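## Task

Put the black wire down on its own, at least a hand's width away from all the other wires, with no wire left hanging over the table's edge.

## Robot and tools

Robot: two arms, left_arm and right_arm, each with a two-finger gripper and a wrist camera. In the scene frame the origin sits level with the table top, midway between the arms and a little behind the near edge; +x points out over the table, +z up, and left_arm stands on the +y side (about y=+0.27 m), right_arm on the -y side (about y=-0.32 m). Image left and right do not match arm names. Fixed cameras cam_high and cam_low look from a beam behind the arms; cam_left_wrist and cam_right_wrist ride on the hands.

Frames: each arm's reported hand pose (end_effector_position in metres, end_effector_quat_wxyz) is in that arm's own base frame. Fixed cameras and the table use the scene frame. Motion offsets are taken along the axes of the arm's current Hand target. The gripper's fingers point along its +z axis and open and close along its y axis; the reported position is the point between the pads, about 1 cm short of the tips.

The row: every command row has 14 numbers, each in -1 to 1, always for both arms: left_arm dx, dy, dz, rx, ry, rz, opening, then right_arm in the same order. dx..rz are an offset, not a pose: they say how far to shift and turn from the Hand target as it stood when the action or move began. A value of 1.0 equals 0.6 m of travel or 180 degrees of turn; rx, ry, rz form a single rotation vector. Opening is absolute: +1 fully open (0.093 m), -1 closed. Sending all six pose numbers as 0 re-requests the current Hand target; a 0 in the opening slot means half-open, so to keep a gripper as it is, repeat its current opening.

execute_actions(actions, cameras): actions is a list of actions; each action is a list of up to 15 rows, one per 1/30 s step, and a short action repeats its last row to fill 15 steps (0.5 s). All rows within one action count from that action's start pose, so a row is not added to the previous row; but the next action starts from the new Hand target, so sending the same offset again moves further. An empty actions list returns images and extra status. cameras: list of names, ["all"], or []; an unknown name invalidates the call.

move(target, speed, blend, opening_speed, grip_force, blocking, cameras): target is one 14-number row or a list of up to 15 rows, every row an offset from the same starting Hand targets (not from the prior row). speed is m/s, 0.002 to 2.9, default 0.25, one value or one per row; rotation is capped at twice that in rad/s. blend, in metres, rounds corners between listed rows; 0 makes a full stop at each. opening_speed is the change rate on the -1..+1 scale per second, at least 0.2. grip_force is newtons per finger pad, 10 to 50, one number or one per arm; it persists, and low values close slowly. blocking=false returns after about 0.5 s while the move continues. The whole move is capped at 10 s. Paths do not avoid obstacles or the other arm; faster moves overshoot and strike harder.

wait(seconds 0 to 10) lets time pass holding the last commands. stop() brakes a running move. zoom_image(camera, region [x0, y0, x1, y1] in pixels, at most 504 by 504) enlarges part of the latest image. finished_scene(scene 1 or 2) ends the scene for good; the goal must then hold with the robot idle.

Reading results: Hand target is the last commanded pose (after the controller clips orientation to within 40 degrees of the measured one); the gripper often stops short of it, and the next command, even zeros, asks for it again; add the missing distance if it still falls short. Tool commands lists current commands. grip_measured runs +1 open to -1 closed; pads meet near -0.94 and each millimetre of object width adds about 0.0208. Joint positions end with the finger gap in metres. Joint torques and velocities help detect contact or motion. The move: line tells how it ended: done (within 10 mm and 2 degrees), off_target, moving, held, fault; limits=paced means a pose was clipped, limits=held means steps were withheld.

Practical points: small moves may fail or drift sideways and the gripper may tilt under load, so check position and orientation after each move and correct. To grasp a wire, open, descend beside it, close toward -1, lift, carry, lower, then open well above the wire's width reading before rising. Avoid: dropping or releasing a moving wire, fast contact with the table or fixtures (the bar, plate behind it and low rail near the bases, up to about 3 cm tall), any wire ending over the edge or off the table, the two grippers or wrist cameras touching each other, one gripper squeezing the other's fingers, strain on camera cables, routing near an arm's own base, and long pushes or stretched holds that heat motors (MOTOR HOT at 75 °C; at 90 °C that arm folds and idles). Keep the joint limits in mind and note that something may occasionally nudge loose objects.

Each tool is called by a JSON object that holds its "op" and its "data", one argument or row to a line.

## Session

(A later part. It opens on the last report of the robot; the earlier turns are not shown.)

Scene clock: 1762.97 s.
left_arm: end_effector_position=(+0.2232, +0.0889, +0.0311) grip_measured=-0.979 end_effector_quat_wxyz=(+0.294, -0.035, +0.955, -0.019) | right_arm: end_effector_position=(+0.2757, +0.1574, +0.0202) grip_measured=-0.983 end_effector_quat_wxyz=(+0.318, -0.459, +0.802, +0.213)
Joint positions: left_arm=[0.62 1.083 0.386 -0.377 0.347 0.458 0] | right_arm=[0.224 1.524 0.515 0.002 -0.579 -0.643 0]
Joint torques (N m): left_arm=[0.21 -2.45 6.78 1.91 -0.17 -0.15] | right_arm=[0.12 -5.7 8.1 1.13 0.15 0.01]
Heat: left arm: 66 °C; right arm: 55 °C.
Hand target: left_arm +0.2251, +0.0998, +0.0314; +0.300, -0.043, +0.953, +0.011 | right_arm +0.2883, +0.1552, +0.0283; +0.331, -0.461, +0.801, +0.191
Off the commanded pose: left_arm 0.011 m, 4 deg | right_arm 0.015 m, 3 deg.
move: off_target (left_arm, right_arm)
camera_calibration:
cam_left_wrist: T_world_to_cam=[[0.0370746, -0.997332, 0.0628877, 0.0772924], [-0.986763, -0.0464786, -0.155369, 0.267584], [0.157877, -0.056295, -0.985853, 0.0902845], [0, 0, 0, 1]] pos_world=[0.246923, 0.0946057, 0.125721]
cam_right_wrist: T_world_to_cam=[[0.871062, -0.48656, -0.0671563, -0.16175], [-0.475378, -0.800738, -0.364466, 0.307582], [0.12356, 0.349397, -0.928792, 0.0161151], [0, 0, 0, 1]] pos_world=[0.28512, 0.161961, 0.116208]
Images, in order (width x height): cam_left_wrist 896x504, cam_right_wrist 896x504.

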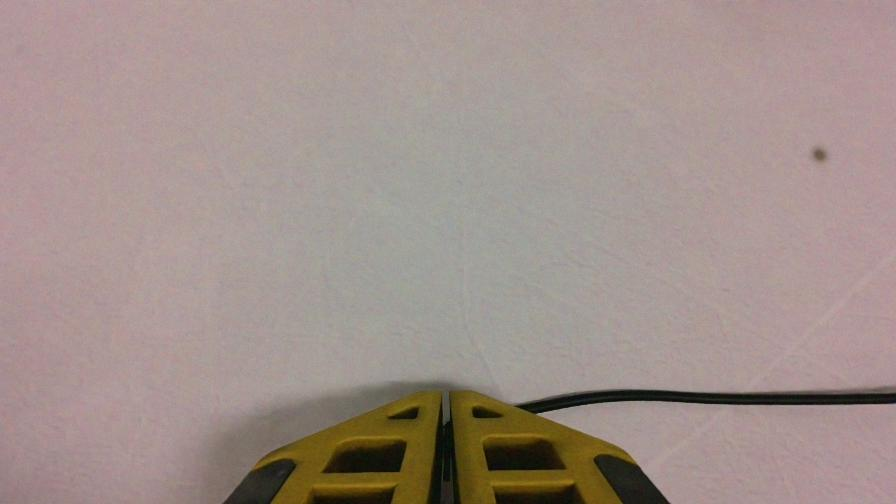

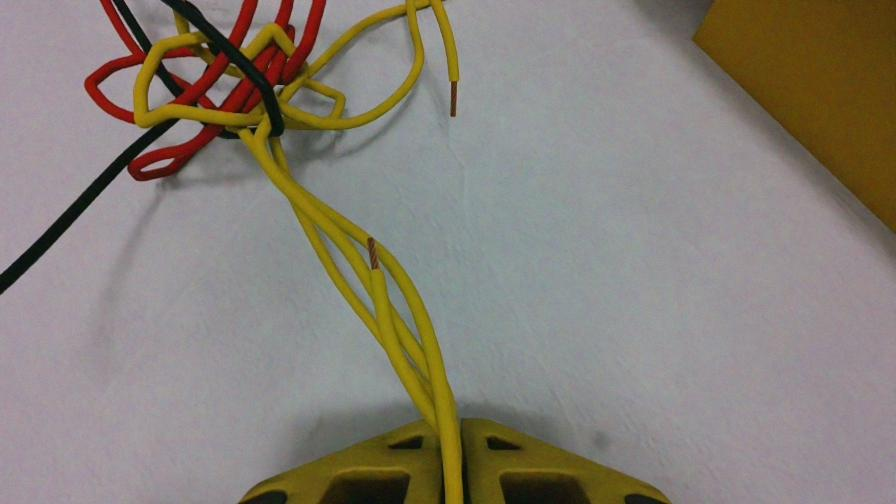

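{"op": "move", "data": {
  "target": [
    [0,0,0,0,0,0,-0.5,0,0,0,0,0,0,-1],
    [-0.0955,0,-0.1365,0,0,0,-0.5,0,0,0,0,0,0,-1],
    [-0.1029,-0.6028,-0.1286,0.2441,0.0632,0.4692,-0.5,0,0,0,0,0,0,-1]
  ],
  "speed": 0.25,
  "cameras": ["cam_high","cam_left_wrist","cam_right_wrist"]
}}

Scene clock: 1805.20 s.
left_arm: end_effector_position=(+0.2595, -0.2518, +0.1240) grip_measured=-0.503 end_effector_quat_wxyz=(+0.113, +0.689, +0.706, -0.118) | right_arm: end_effector_position=(+0.2764, +0.1562, +0.0195) grip_measured=-0.983 end_effector_quat_wxyz=(+0.317, -0.458, +0.804, +0.209)
Joint positions: left_arm=[-0.65 1.724 1.411 -1.057 0.262 0.87 0.021] | right_arm=[0.224 1.524 0.515 0.002 -0.57 -0.643 0]
Joint torques (N m): left_arm=[-0.06 -6.45 11.22 0.8 0.41 0.17] | right_arm=[0.16 -5.96 8.1 1.21 0.05 -0.01]
Heat: left arm: 64 °C; right arm: 52 °C.
Hand target: left_arm +0.2634, -0.2595, +0.1317; +0.124, +0.696, +0.697, -0.125 | right_arm +0.2883, +0.1552, +0.0282; +0.331, -0.461, +0.801, +0.191
Off the commanded pose: left_arm 0.011 m, 2 deg | right_arm 0.015 m, 3 deg.
move: off_target (left_arm, right_arm)
camera_calibration:
cam_left_wrist: T_world_to_cam=[[-0.99974, -0.00745866, 0.0215377, 0.253774], [-0.00501489, 0.993767, 0.111367, 0.276081], [-0.0222341, 0.11123, -0.993546, 0.246891], [0, 0, 0, 1]] pos_world=[0.260582, -0.299929, 0.209085]
cam_right_wrist: T_world_to_cam=[[0.868735, -0.491346, -0.0622799, -0.1616], [-0.478849, -0.801134, -0.35901, 0.307594], [0.126504, 0.341707, -0.931253, 0.0162559], [0, 0, 0, 1]] pos_world=[0.285622, 0.161468, 0.115503]
Images, in order (width x height): cam_high 896x504, cam_left_wrist 896x504, cam_right_wrist 896x504.

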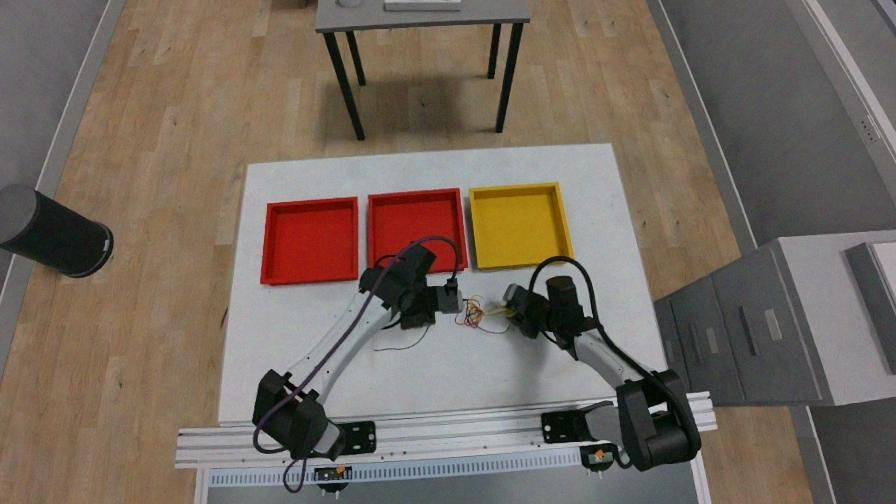

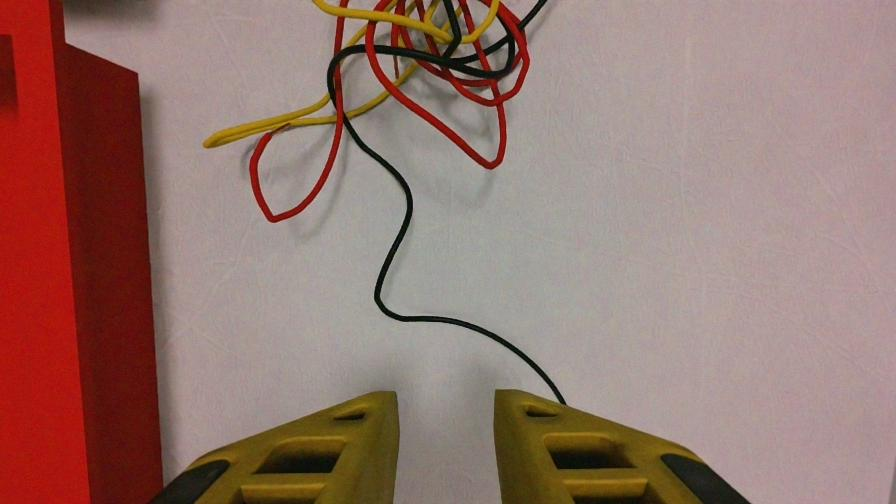

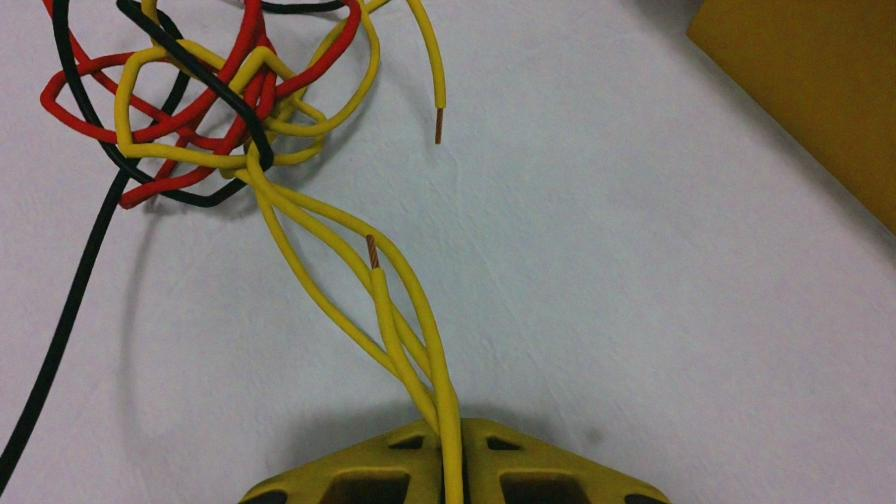

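{"op": "move", "data": {
  "target": [-0.0783,0,0.0285,0,0,0,-0.5,0,0,0,0,0,0,-1],
  "speed": 0.25,
  "cameras": ["cam_left_wrist","cam_right_wrist"]
}}

{"op": "zoom_image", "data": {
  "camera": "cam_left_wrist",
  "region": [280, 0, 620, 240]
}}

{"op": "zoom_image", "data": {
  "camera": "cam_right_wrist",
  "region": [20, 0, 320, 230]
}}

Scene clock: 1816.17 s.
left_arm: end_effector_position=(+0.2560, -0.3040, +0.1253) grip_measured=-0.503 end_effector_quat_wxyz=(+0.113, +0.700, +0.694, -0.128) | right_arm: end_effector_position=(+0.2764, +0.1562, +0.0195) grip_measured=-0.983 end_effector_quat_wxyz=(+0.317, -0.458, +0.804, +0.209)
Joint positions: left_arm=[-0.761 1.841 1.554 -1.06 0.261 0.789 0.021] | right_arm=[0.224 1.524 0.515 0.002 -0.57 -0.643 0]
Joint torques (N m): left_arm=[0.25 -7.49 11.45 0.94 0.21 -0.16] | right_arm=[0.27 -5.7 8.1 1.17 0.06 0.03]
Heat: left arm: 66 °C; right arm: 52 °C.
Hand target: left_arm +0.2634, -0.3095, +0.1317; +0.124, +0.696, +0.697, -0.125 | right_arm +0.2883, +0.1552, +0.0282; +0.331, -0.461, +0.801, +0.191
Off the commanded pose: left_arm 0.011 m, 1 deg | right_arm 0.015 m, 3 deg.
move: off_target (left_arm, right_arm)
camera_calibration:
cam_left_wrist: T_world_to_cam=[[-0.999174, 0.0283297, 0.02913, 0.259671], [0.0310569, 0.994713, 0.0978806, 0.320534], [-0.026203, 0.0987044, -0.994772, 0.251243], [0, 0, 0, 1]] pos_world=[0.256085, -0.350995, 0.210991]
cam_right_wrist: T_world_to_cam=[[0.868735, -0.491346, -0.0622799, -0.1616], [-0.478849, -0.801134, -0.35901, 0.307594], [0.126504, 0.341707, -0.931253, 0.0162559], [0, 0, 0, 1]] pos_world=[0.285622, 0.161468, 0.115503]
Images, in order (width x height): cam_left_wrist 896x504, cam_right_wrist 896x504.

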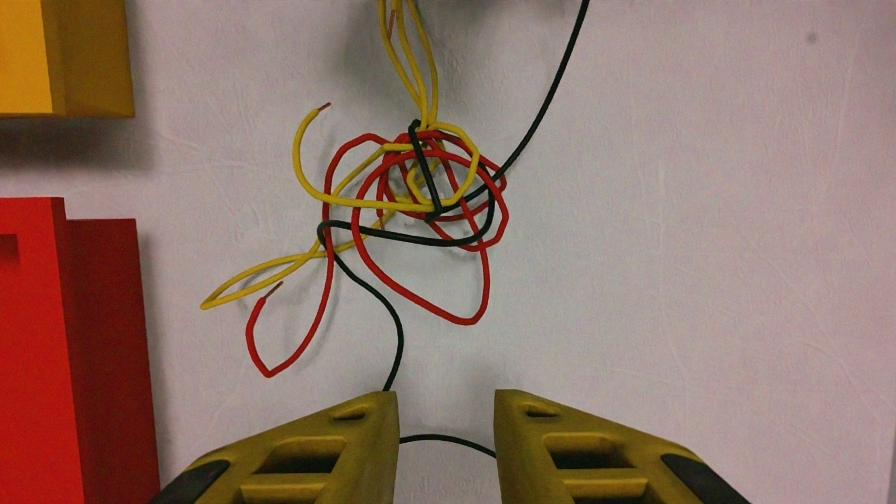

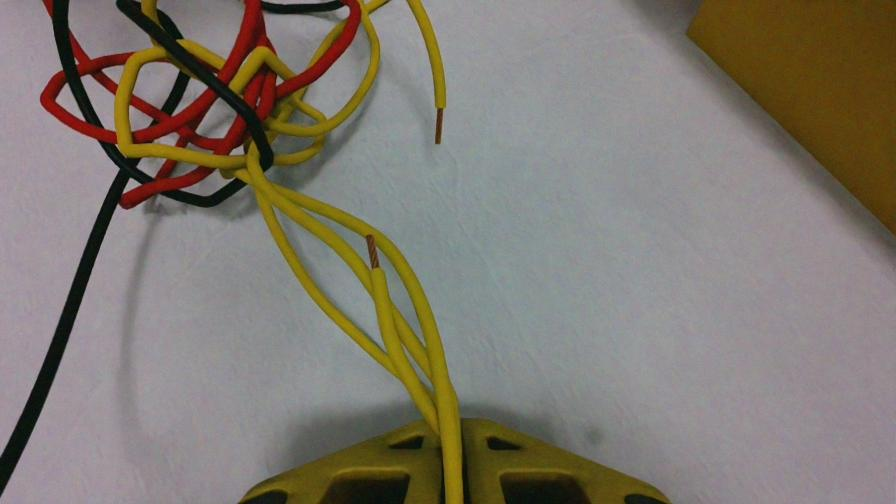

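Scaled by 1.482 from the camera's 896x504 image, which has a finer 1280x720 frame.

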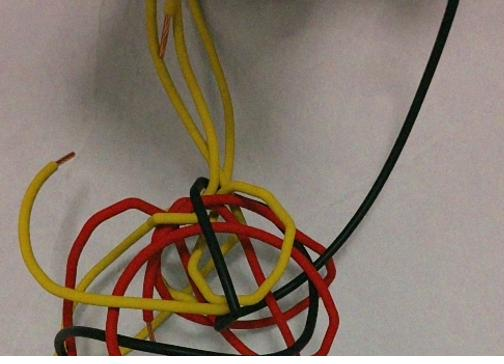

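Scaled by 1.680 from the camera's 896x504 image, which has a finer 1280x720 frame.

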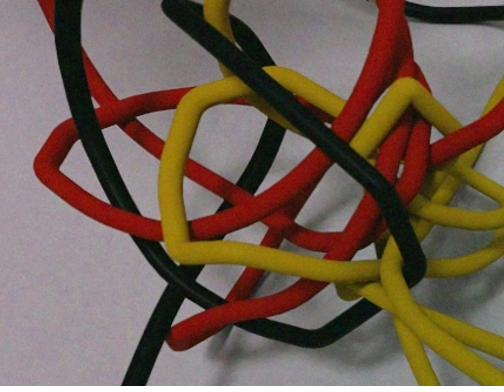

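{"op": "zoom_image", "data": {
  "camera": "cam_left_wrist",
  "region": [360, 100, 540, 260]
}}

Scaled by 2.800 from the camera's 896x504 image, which has a finer 1280x720 frame.

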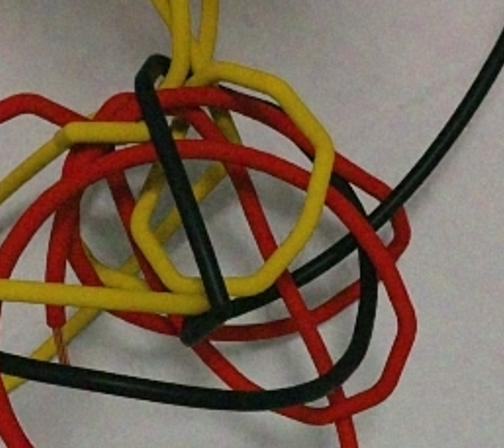

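{"op": "move", "data": {
  "target": [-0.042,-0.0023,0.0953,-0.0247,-0.0833,-0.0679,-0.62,0,0,0,0,0,0,-1],
  "speed": 0.15,
  "cameras": ["cam_left_wrist","cam_right_wrist"]
}}

Scene clock: 1874.70 s.
left_arm: end_effector_position=(+0.2650, -0.3495, +0.0745) grip_measured=-0.617 end_effector_quat_wxyz=(+0.210, +0.593, +0.754, -0.189) | right_arm: end_effector_position=(+0.2765, +0.1561, +0.0194) grip_measured=-0.983 end_effector_quat_wxyz=(+0.317, -0.458, +0.804, +0.208)
Joint positions: left_arm=[-0.805 1.833 1.24 -0.487 0.308 0.449 0.016] | right_arm=[0.224 1.524 0.515 0.002 -0.57 -0.643 0]
Joint torques (N m): left_arm=[-0.34 -12.1 6.52 1.68 0.33 -0.13] | right_arm=[0.08 -5.78 8.23 1.2 0.04 0.01]
Heat: left arm: 66 °C; right arm: 50 °C.
Hand target: left_arm +0.2620, -0.3529, +0.0868; +0.226, +0.590, +0.749, -0.200 | right_arm +0.2883, +0.1552, +0.0283; +0.331, -0.461, +0.801, +0.191
Off the commanded pose: left_arm 0.013 m, 2 deg | right_arm 0.015 m, 3 deg.
move: off_target (left_arm, right_arm)
camera_calibration:
cam_left_wrist: T_world_to_cam=[[-0.977116, -0.208428, 0.0424421, 0.181824], [-0.21227, 0.968266, -0.131922, 0.442923], [-0.0135991, -0.137912, -0.990351, 0.119068], [0, 0, 0, 1]] pos_world=[0.273302, -0.374549, 0.168634]
cam_right_wrist: T_world_to_cam=[[0.86855, -0.49173, -0.0618331, -0.16163], [-0.479106, -0.801157, -0.358616, 0.307638], [0.126804, 0.3411, -0.931435, 0.016183], [0, 0, 0, 1]] pos_world=[0.285722, 0.161468, 0.115403]
Images, in order (width x height): cam_left_wrist 896x504, cam_right_wrist 896x504.

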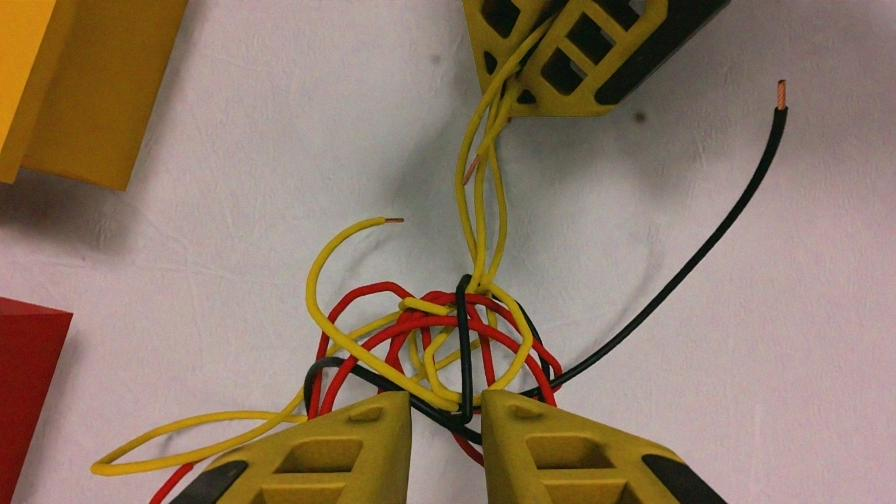

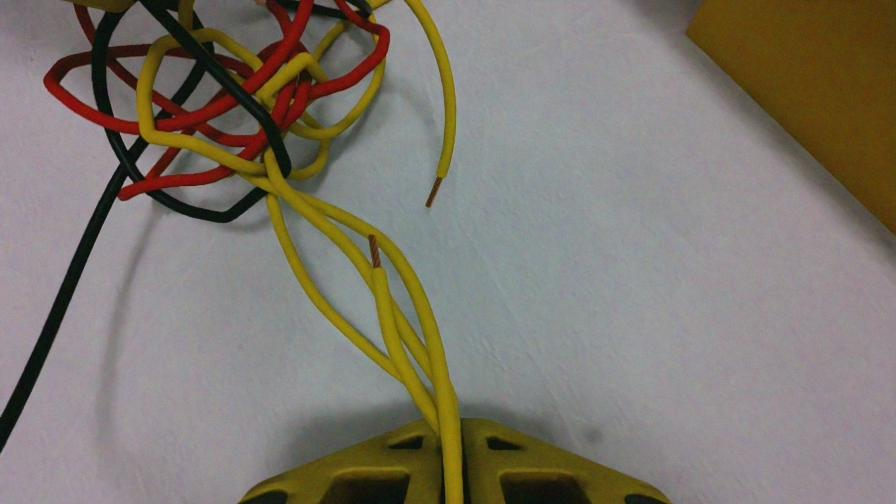

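{"op": "zoom_image", "data": {
  "camera": "cam_left_wrist",
  "region": [300, 260, 600, 480]
}}

{"op": "zoom_image", "data": {
  "camera": "cam_right_wrist",
  "region": [20, 0, 320, 230]
}}

Scaled by 1.680 from the camera's 896x504 image, which has a finer 1280x720 frame.

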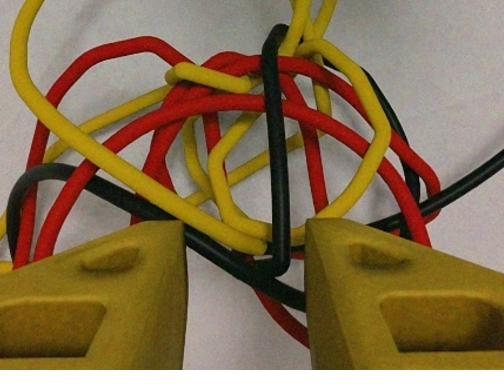

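Scaled by 1.680 from the camera's 896x504 image, which has a finer 1280x720 frame.

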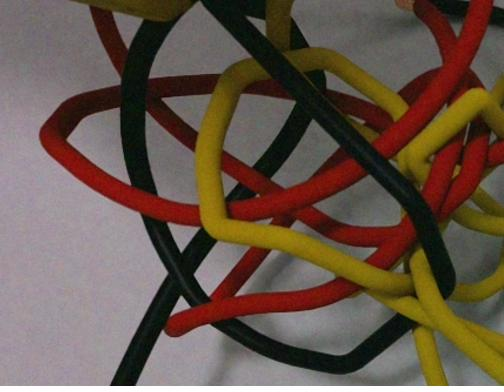

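{"op": "move", "data": {
  "target": [-0.0072,-0.0083,0.0367,0,0,0,-0.62,0,0,0,0,0,0,-1],
  "speed": 0.06,
  "cameras": ["cam_left_wrist","cam_right_wrist"]
}}

{"op": "zoom_image", "data": {
  "camera": "cam_left_wrist",
  "region": [300, 260, 600, 480]
}}

{"op": "zoom_image", "data": {
  "camera": "cam_right_wrist",
  "region": [20, 0, 320, 230]
}}

Scene clock: 1905.80 s.
left_arm: end_effector_position=(+0.2611, -0.3664, +0.0767) grip_measured=-0.617 end_effector_quat_wxyz=(+0.226, +0.592, +0.747, -0.199) | right_arm: end_effector_position=(+0.2766, +0.1560, +0.0193) grip_measured=-0.983 end_effector_quat_wxyz=(+0.317, -0.458, +0.804, +0.208)
Joint positions: left_arm=[-0.839 1.843 1.24 -0.429 0.306 0.417 0.016] | right_arm=[0.224 1.524 0.515 0.002 -0.568 -0.643 0]
Joint torques (N m): left_arm=[-0.5 -7.47 7.51 1.76 0.18 -0.12] | right_arm=[0.25 -5.72 8.09 1.19 0 -0.04]
Heat: left arm: 62 °C; right arm: 49 °C.
Hand target: left_arm +0.2603, -0.3700, +0.0715; +0.226, +0.590, +0.749, -0.200 | right_arm +0.2883, +0.1551, +0.0282; +0.331, -0.461, +0.801, +0.191
Off the commanded pose: left_arm 0.006 m, 0 deg | right_arm 0.015 m, 3 deg.
move: off_target (right_arm)
camera_calibration:
cam_left_wrist: T_world_to_cam=[[-0.978837, -0.201783, 0.0340754, 0.177934], [-0.204634, 0.963904, -0.170334, 0.458065], [0.00152497, -0.173702, -0.984797, 0.101306], [0, 0, 0, 1]] pos_world=[0.26775, -0.38803, 0.171727]
cam_right_wrist: T_world_to_cam=[[0.868261, -0.492322, -0.0611695, -0.16167], [-0.479518, -0.801205, -0.357958, 0.30762], [0.127221, 0.340133, -0.931732, 0.0161816], [0, 0, 0, 1]] pos_world=[0.285823, 0.161369, 0.115303]
Images, in order (width x height): cam_left_wrist 896x504, cam_right_wrist 896x504.

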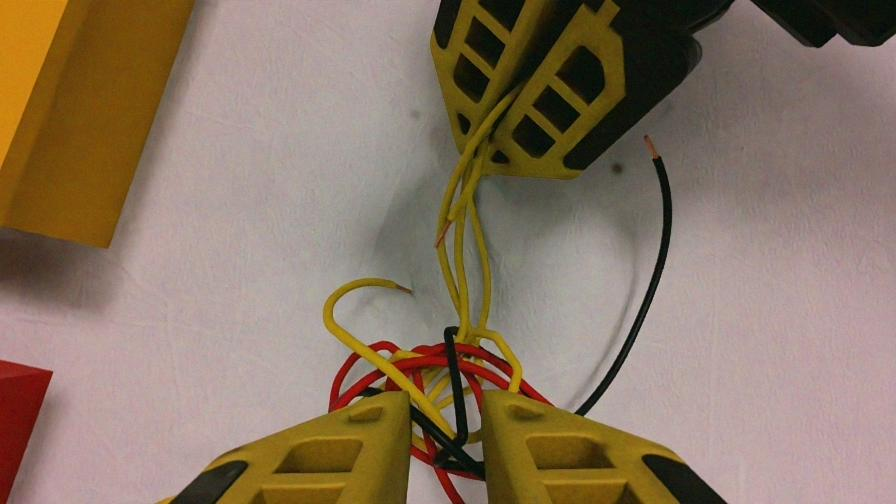

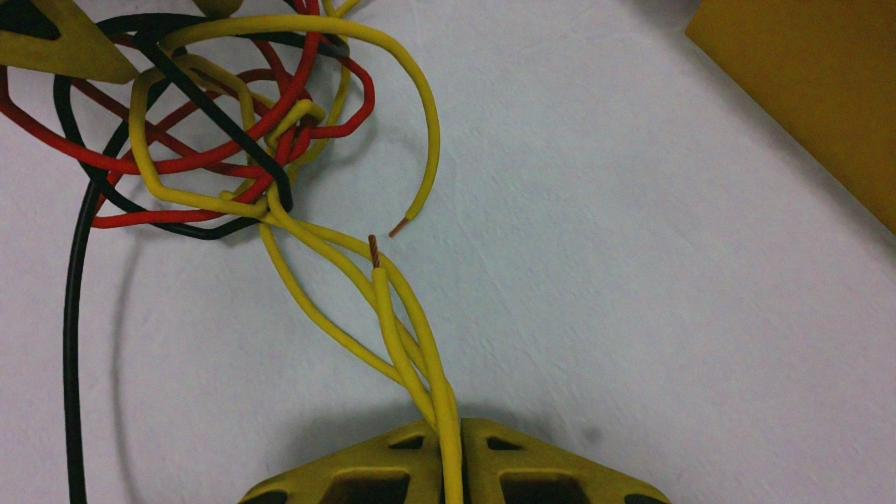

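Scaled by 1.680 from the camera's 896x504 image, which has a finer 1280x720 frame.

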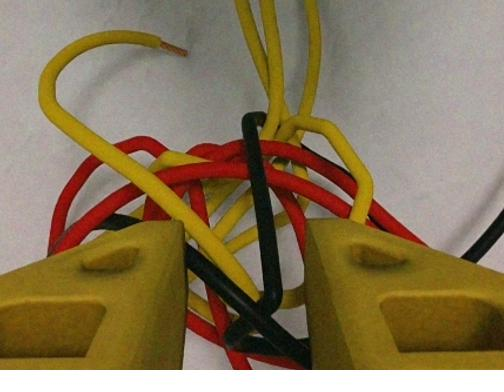

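Scaled by 1.680 from the camera's 896x504 image, which has a finer 1280x720 frame.

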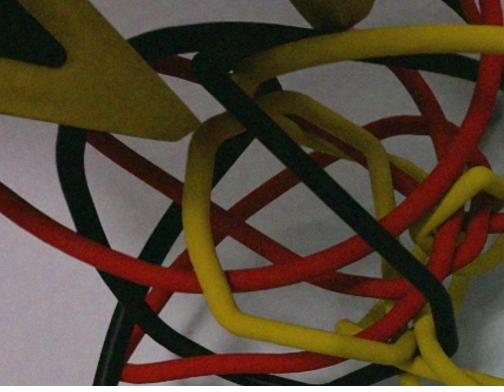

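{"op": "move", "data": {
  "target": [0.0103,-0.0043,0.025,0,0,0,-0.62,0,0,0,0,0,0,-1],
  "speed": 0.06,
  "cameras": ["cam_left_wrist","cam_right_wrist"]
}}

{"op": "zoom_image", "data": {
  "camera": "cam_left_wrist",
  "region": [340, 300, 560, 480]
}}

{"op": "zoom_image", "data": {
  "camera": "cam_right_wrist",
  "region": [20, 0, 320, 230]
}}

Scene clock: 1916.87 s.
left_arm: end_effector_position=(+0.2626, -0.3733, +0.0656) grip_measured=-0.617 end_effector_quat_wxyz=(+0.234, +0.591, +0.745, -0.199) | right_arm: end_effector_position=(+0.2766, +0.1559, +0.0193) grip_measured=-0.983 end_effector_quat_wxyz=(+0.317, -0.458, +0.804, +0.208)
Joint positions: left_arm=[-0.849 1.871 1.22 -0.362 0.299 0.406 0.016] | right_arm=[0.224 1.524 0.515 0.002 -0.568 -0.644 0]
Joint torques (N m): left_arm=[-0.53 -7.58 6.45 1.72 0.23 -0.17] | right_arm=[0.32 -5.59 8.32 1.2 -0.01 -0.05]
Heat: left arm: 62 °C; right arm: 49 °C.
Hand target: left_arm +0.2582, -0.3741, +0.0558; +0.227, +0.590, +0.749, -0.200 | right_arm +0.2883, +0.1552, +0.0282; +0.331, -0.462, +0.801, +0.191
Off the commanded pose: left_arm 0.011 m, 1 deg | right_arm 0.015 m, 3 deg.
move: off_target (left_arm, right_arm)
camera_calibration:
cam_left_wrist: T_world_to_cam=[[-0.978748, -0.203509, 0.0252406, 0.178211], [-0.204648, 0.961433, -0.183753, 0.463043], [0.0131282, -0.185013, -0.982648, 0.0817566], [0, 0, 0, 1]] pos_world=[0.268111, -0.393791, 0.160925]
cam_right_wrist: T_world_to_cam=[[0.868326, -0.492272, -0.0606421, -0.161756], [-0.479324, -0.801417, -0.357743, 0.307575], [0.127507, 0.339705, -0.931849, 0.0161823], [0, 0, 0, 1]] pos_world=[0.285822, 0.16137, 0.115303]
Images, in order (width x height): cam_left_wrist 896x504, cam_right_wrist 896x504.

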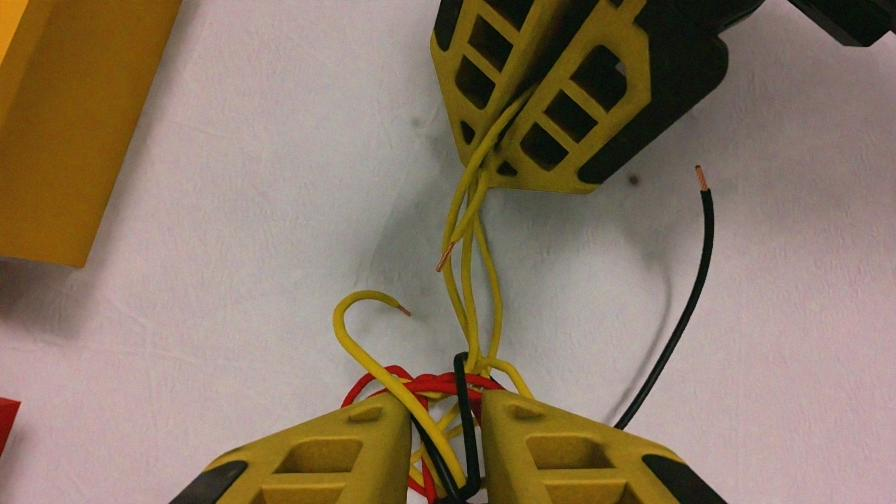

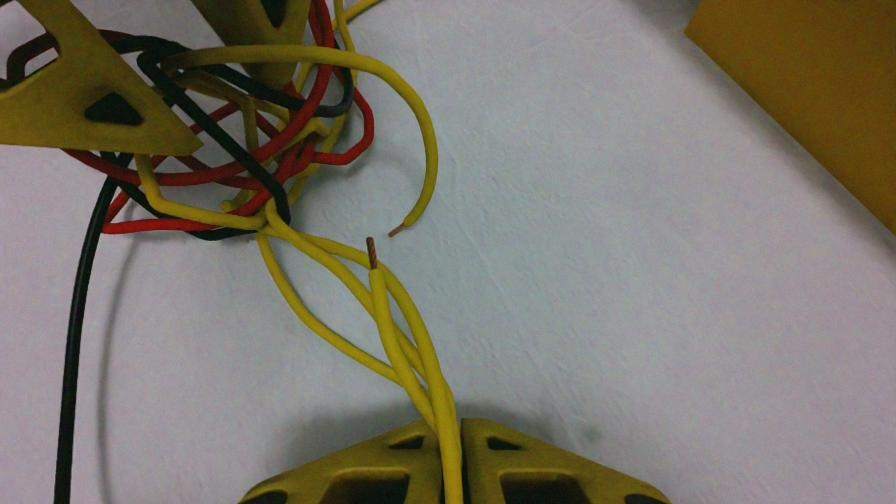

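Scaled by 2.291 from the camera's 896x504 image, which has a finer 1280x720 frame.

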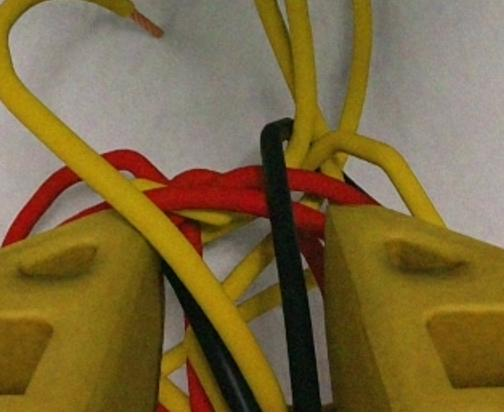

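Scaled by 1.680 from the camera's 896x504 image, which has a finer 1280x720 frame.

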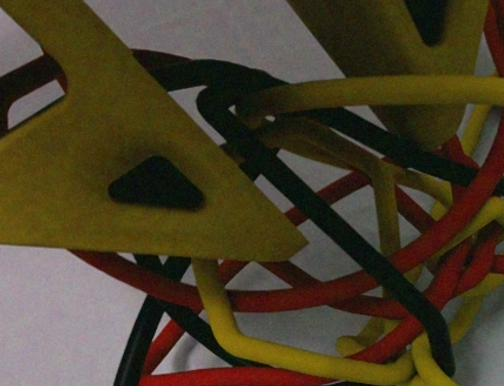

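{"op": "move", "data": {
  "target": [
    [0,-0.009,0,0,0,0,-0.74,0,0,0,0,0,0,-1],
    [0,-0.009,0.0175,0,0,0,-0.74,0,0,0,0,0,0,-1]
  ],
  "speed": 0.06,
  "cameras": ["cam_left_wrist","cam_right_wrist"]
}}

{"op": "zoom_image", "data": {
  "camera": "cam_left_wrist",
  "region": [340, 300, 560, 480]
}}

{"op": "zoom_image", "data": {
  "camera": "cam_right_wrist",
  "region": [20, 0, 320, 250]
}}

Scene clock: 1973.33 s.
left_arm: end_effector_position=(+0.2588, -0.3808, +0.0596) grip_measured=-0.737 end_effector_quat_wxyz=(+0.238, +0.591, +0.744, -0.200) | right_arm: end_effector_position=(+0.2766, +0.1558, +0.0192) grip_measured=-0.983 end_effector_quat_wxyz=(+0.317, -0.458, +0.804, +0.207)
Joint positions: left_arm=[-0.87 1.887 1.21 -0.323 0.288 0.387 0.01] | right_arm=[0.224 1.524 0.515 0.002 -0.567 -0.644 0]
Joint torques (N m): left_arm=[-0.66 -7.24 6.69 1.77 0.19 -0.18] | right_arm=[0.25 -5.72 8.14 1.28 0.02 -0.03]
Heat: left arm: 61 °C; right arm: 48 °C.
Hand target: left_arm +0.2539, -0.3813, +0.0473; +0.226, +0.590, +0.749, -0.200 | right_arm +0.2884, +0.1551, +0.0283; +0.331, -0.462, +0.801, +0.191
Off the commanded pose: left_arm 0.013 m, 1 deg | right_arm 0.015 m, 3 deg.
move: off_target (left_arm, right_arm)
camera_calibration:
cam_left_wrist: T_world_to_cam=[[-0.97877, -0.203733, 0.0223996, 0.173288], [-0.204219, 0.960094, -0.191087, 0.468235], [0.0174251, -0.191605, -0.981317, 0.0708548], [0, 0, 0, 1]] pos_world=[0.263997, -0.400669, 0.155123]
cam_right_wrist: T_world_to_cam=[[0.867987, -0.492904, -0.0603632, -0.161602], [-0.479934, -0.801444, -0.356862, 0.307581], [0.127521, 0.338722, -0.932205, 0.0161898], [0, 0, 0, 1]] pos_world=[0.285823, 0.161371, 0.115102]
Images, in order (width x height): cam_left_wrist 896x504, cam_right_wrist 896x504.

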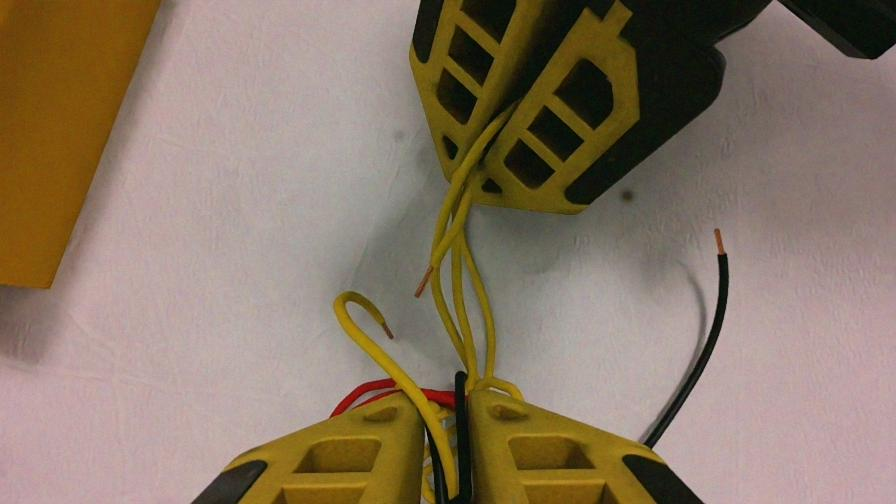

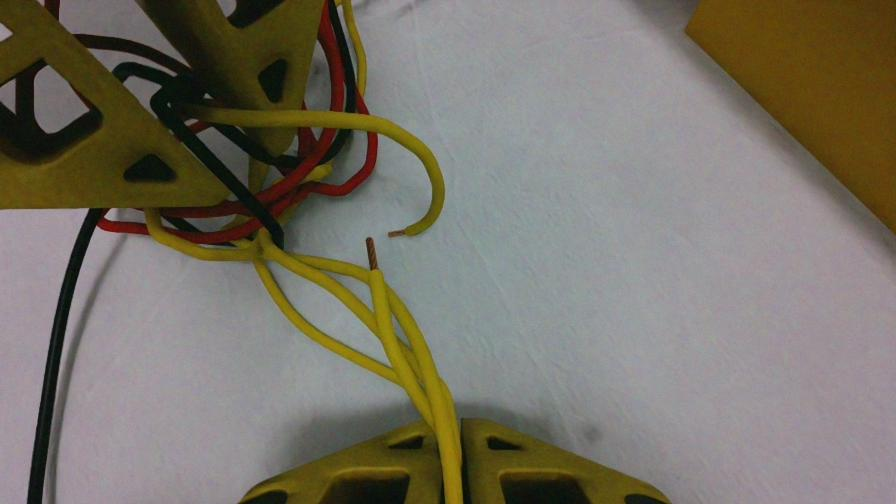

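Scaled by 2.291 from the camera's 896x504 image, which has a finer 1280x720 frame.

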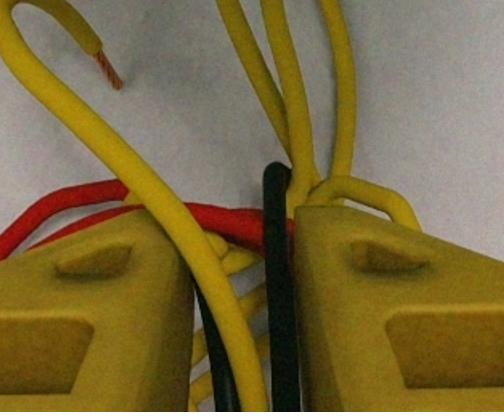

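Scaled by 1.680 from the camera's 896x504 image, which has a finer 1280x720 frame.

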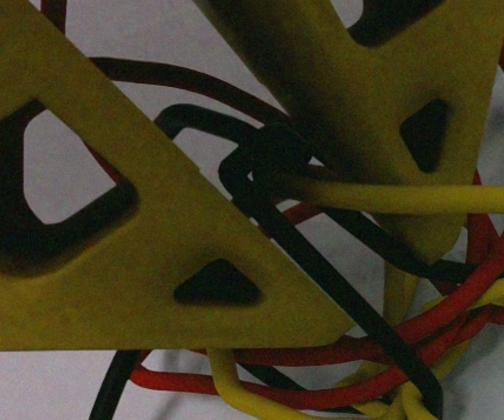

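{"op": "move", "data": {
  "target": [
    [0,0,-0.075,0,0,0,-0.6,0,0,0,0,0,0,-0.5],
    [0,0.0017,-0.075,0,0.11,0,-0.6,0,0,-0.15,0,0,0,-0.5]
  ],
  "speed": 0.12,
  "cameras": ["cam_left_wrist","cam_right_wrist"]
}}

{"op": "zoom_image", "data": {
  "camera": "cam_left_wrist",
  "region": [280, 200, 600, 430]
}}

{"op": "zoom_image", "data": {
  "camera": "cam_right_wrist",
  "region": [20, 0, 420, 250]
}}

Scene clock: 2013.30 s.
left_arm: end_effector_position=(+0.2456, -0.3483, +0.0791) grip_measured=-0.603 end_effector_quat_wxyz=(+0.084, +0.608, +0.783, -0.098) | right_arm: end_effector_position=(+0.2468, +0.1001, +0.0752) grip_measured=-0.501 end_effector_quat_wxyz=(+0.306, -0.457, +0.812, +0.197)
Joint positions: left_arm=[-0.897 1.984 1.581 -0.956 0.151 0.407 0.016] | right_arm=[-0.004 1.225 0.6 -0.542 -0.643 -0.893 0.021]
Joint torques (N m): left_arm=[-0.17 -8.4 11.15 0.86 0.1 0.15] | right_arm=[-0.92 -4.74 9.22 0.98 -0.61 -0.03]
Heat: left arm: 61 °C; right arm: 47 °C.
Hand target: left_arm +0.2503, -0.3556, +0.0842; +0.094, +0.616, +0.776, -0.095 | right_arm +0.2565, +0.1002, +0.0921; +0.331, -0.462, +0.800, +0.191
Off the commanded pose: left_arm 0.010 m, 2 deg | right_arm 0.019 m, 3 deg.
move: off_target (right_arm)
camera_calibration:
cam_left_wrist: T_world_to_cam=[[-0.971908, -0.226736, 0.0631392, 0.153672], [-0.211944, 0.959779, 0.184133, 0.410165], [-0.102349, 0.165578, -0.980871, 0.250229], [0, 0, 0, 1]] pos_world=[0.261897, -0.400257, 0.160215]
cam_right_wrist: T_world_to_cam=[[0.861632, -0.504264, -0.0575132, -0.157258], [-0.493603, -0.806218, -0.326142, 0.270158], [0.118093, 0.309403, -0.94357, 0.0972686], [0, 0, 0, 1]] pos_world=[0.257363, 0.108411, 0.170845]
Images, in order (width x height): cam_left_wrist 896x504, cam_right_wrist 896x504.

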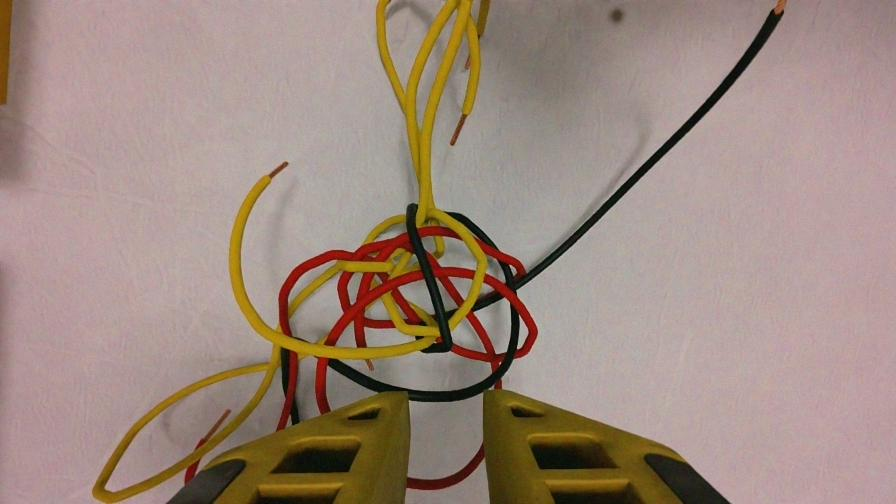

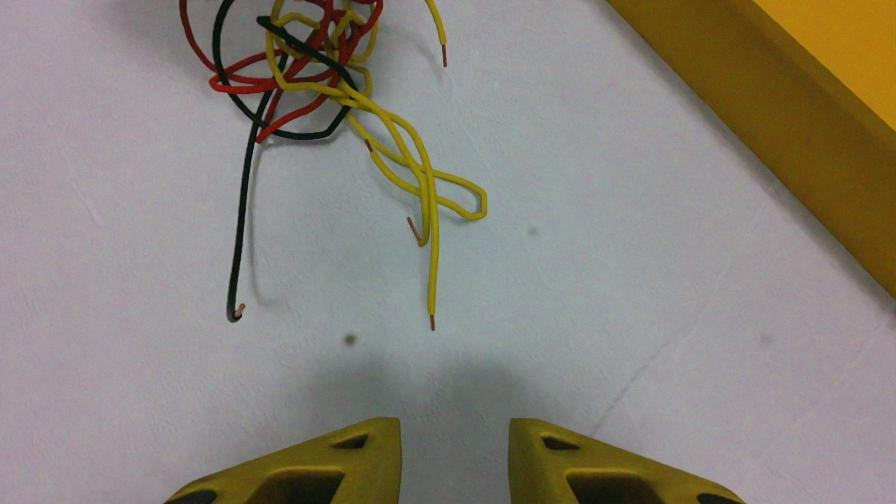

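Scaled by 1.575 from the camera's 896x504 image, which has a finer 1280x720 frame.

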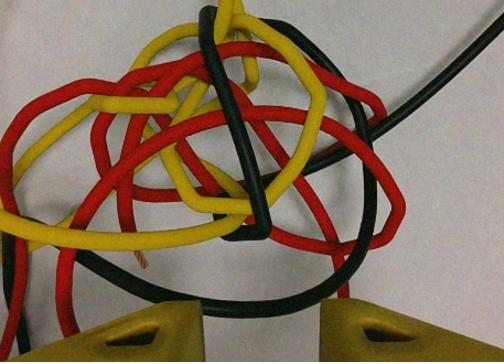

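Scaled by 1.260 from the camera's 896x504 image, which has a finer 1280x720 frame.

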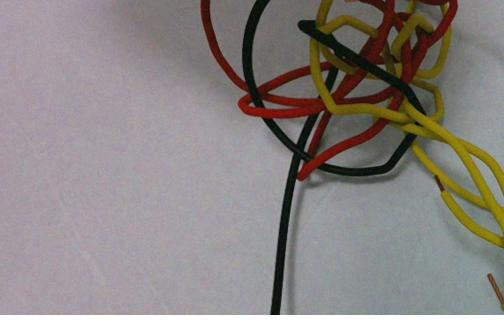

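{"op": "move", "data": {
  "target": [-0.0305,-0.0032,0.0023,-0.0181,-0.0037,-0.0697,-0.7,0,0,0,0,0,0,-0.5],
  "speed": 0.12,
  "cameras": ["cam_left_wrist","cam_right_wrist"]
}}

{"op": "zoom_image", "data": {
  "camera": "cam_left_wrist",
  "region": [320, 260, 580, 450]
}}

{"op": "zoom_image", "data": {
  "camera": "cam_right_wrist",
  "region": [120, 0, 420, 200]
}}

Scene clock: 2064.47 s.
left_arm: end_effector_position=(+0.2470, -0.3649, +0.0822) grip_measured=-0.697 end_effector_quat_wxyz=(+0.092, +0.528, +0.840, -0.086) | right_arm: end_effector_position=(+0.2466, +0.1001, +0.0751) grip_measured=-0.501 end_effector_quat_wxyz=(+0.305, -0.457, +0.812, +0.197)
Joint positions: left_arm=[-0.941 2.017 1.639 -0.957 0.091 0.171 0.012] | right_arm=[-0.004 1.225 0.6 -0.542 -0.643 -0.893 0.021]
Joint torques (N m): left_arm=[-0.36 -8.77 11.37 1.01 0.02 -0.16] | right_arm=[-0.99 -4.93 9.35 1.02 -0.62 -0.02]
Heat: left arm: 67 °C; right arm: 49 °C.
Hand target: left_arm +0.2526, -0.3735, +0.0876; +0.105, +0.524, +0.841, -0.086 | right_arm +0.2565, +0.1002, +0.0921; +0.331, -0.462, +0.800, +0.191
Off the commanded pose: left_arm 0.012 m, 2 deg | right_arm 0.020 m, 3 deg.
move: off_target (left_arm, right_arm)
camera_calibration:
cam_left_wrist: T_world_to_cam=[[-0.908642, -0.413467, 0.058435, 0.0676454], [-0.396579, 0.898278, 0.189268, 0.448504], [-0.130747, 0.148802, -0.980185, 0.256944], [0, 0, 0, 1]] pos_world=[0.272927, -0.413146, 0.163013]
cam_right_wrist: T_world_to_cam=[[0.861715, -0.504084, -0.0578419, -0.157163], [-0.493578, -0.806369, -0.325806, 0.270029], [0.117592, 0.309302, -0.943666, 0.0973411], [0, 0, 0, 1]] pos_world=[0.257263, 0.108412, 0.170744]
Images, in order (width x height): cam_left_wrist 896x504, cam_right_wrist 896x504.

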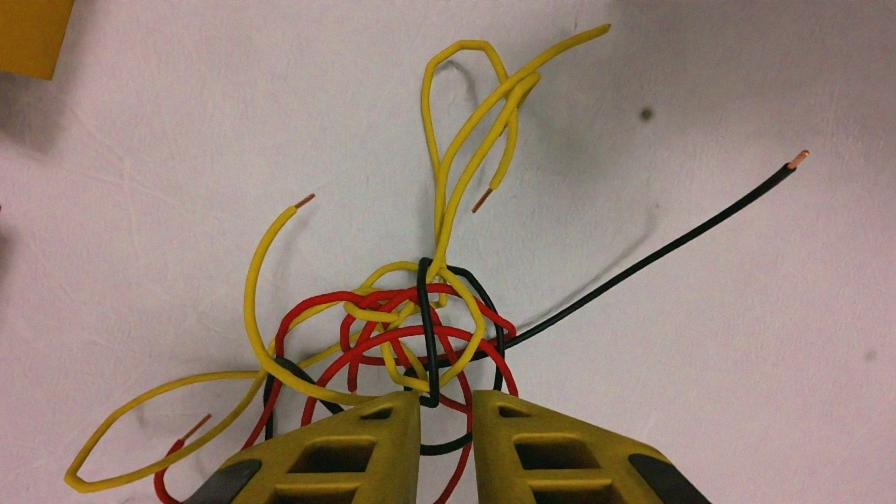

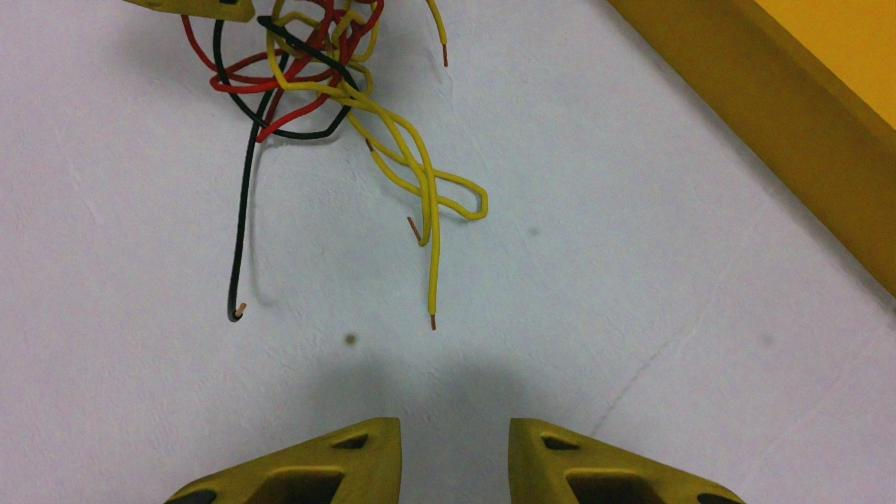

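Scaled by 1.938 from the camera's 896x504 image, which has a finer 1280x720 frame.

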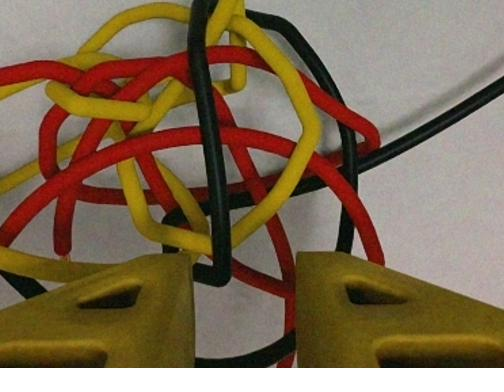

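Scaled by 1.680 from the camera's 896x504 image, which has a finer 1280x720 frame.

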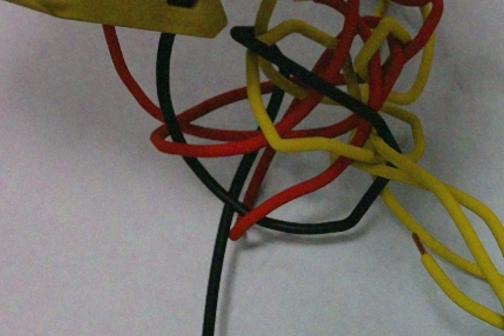

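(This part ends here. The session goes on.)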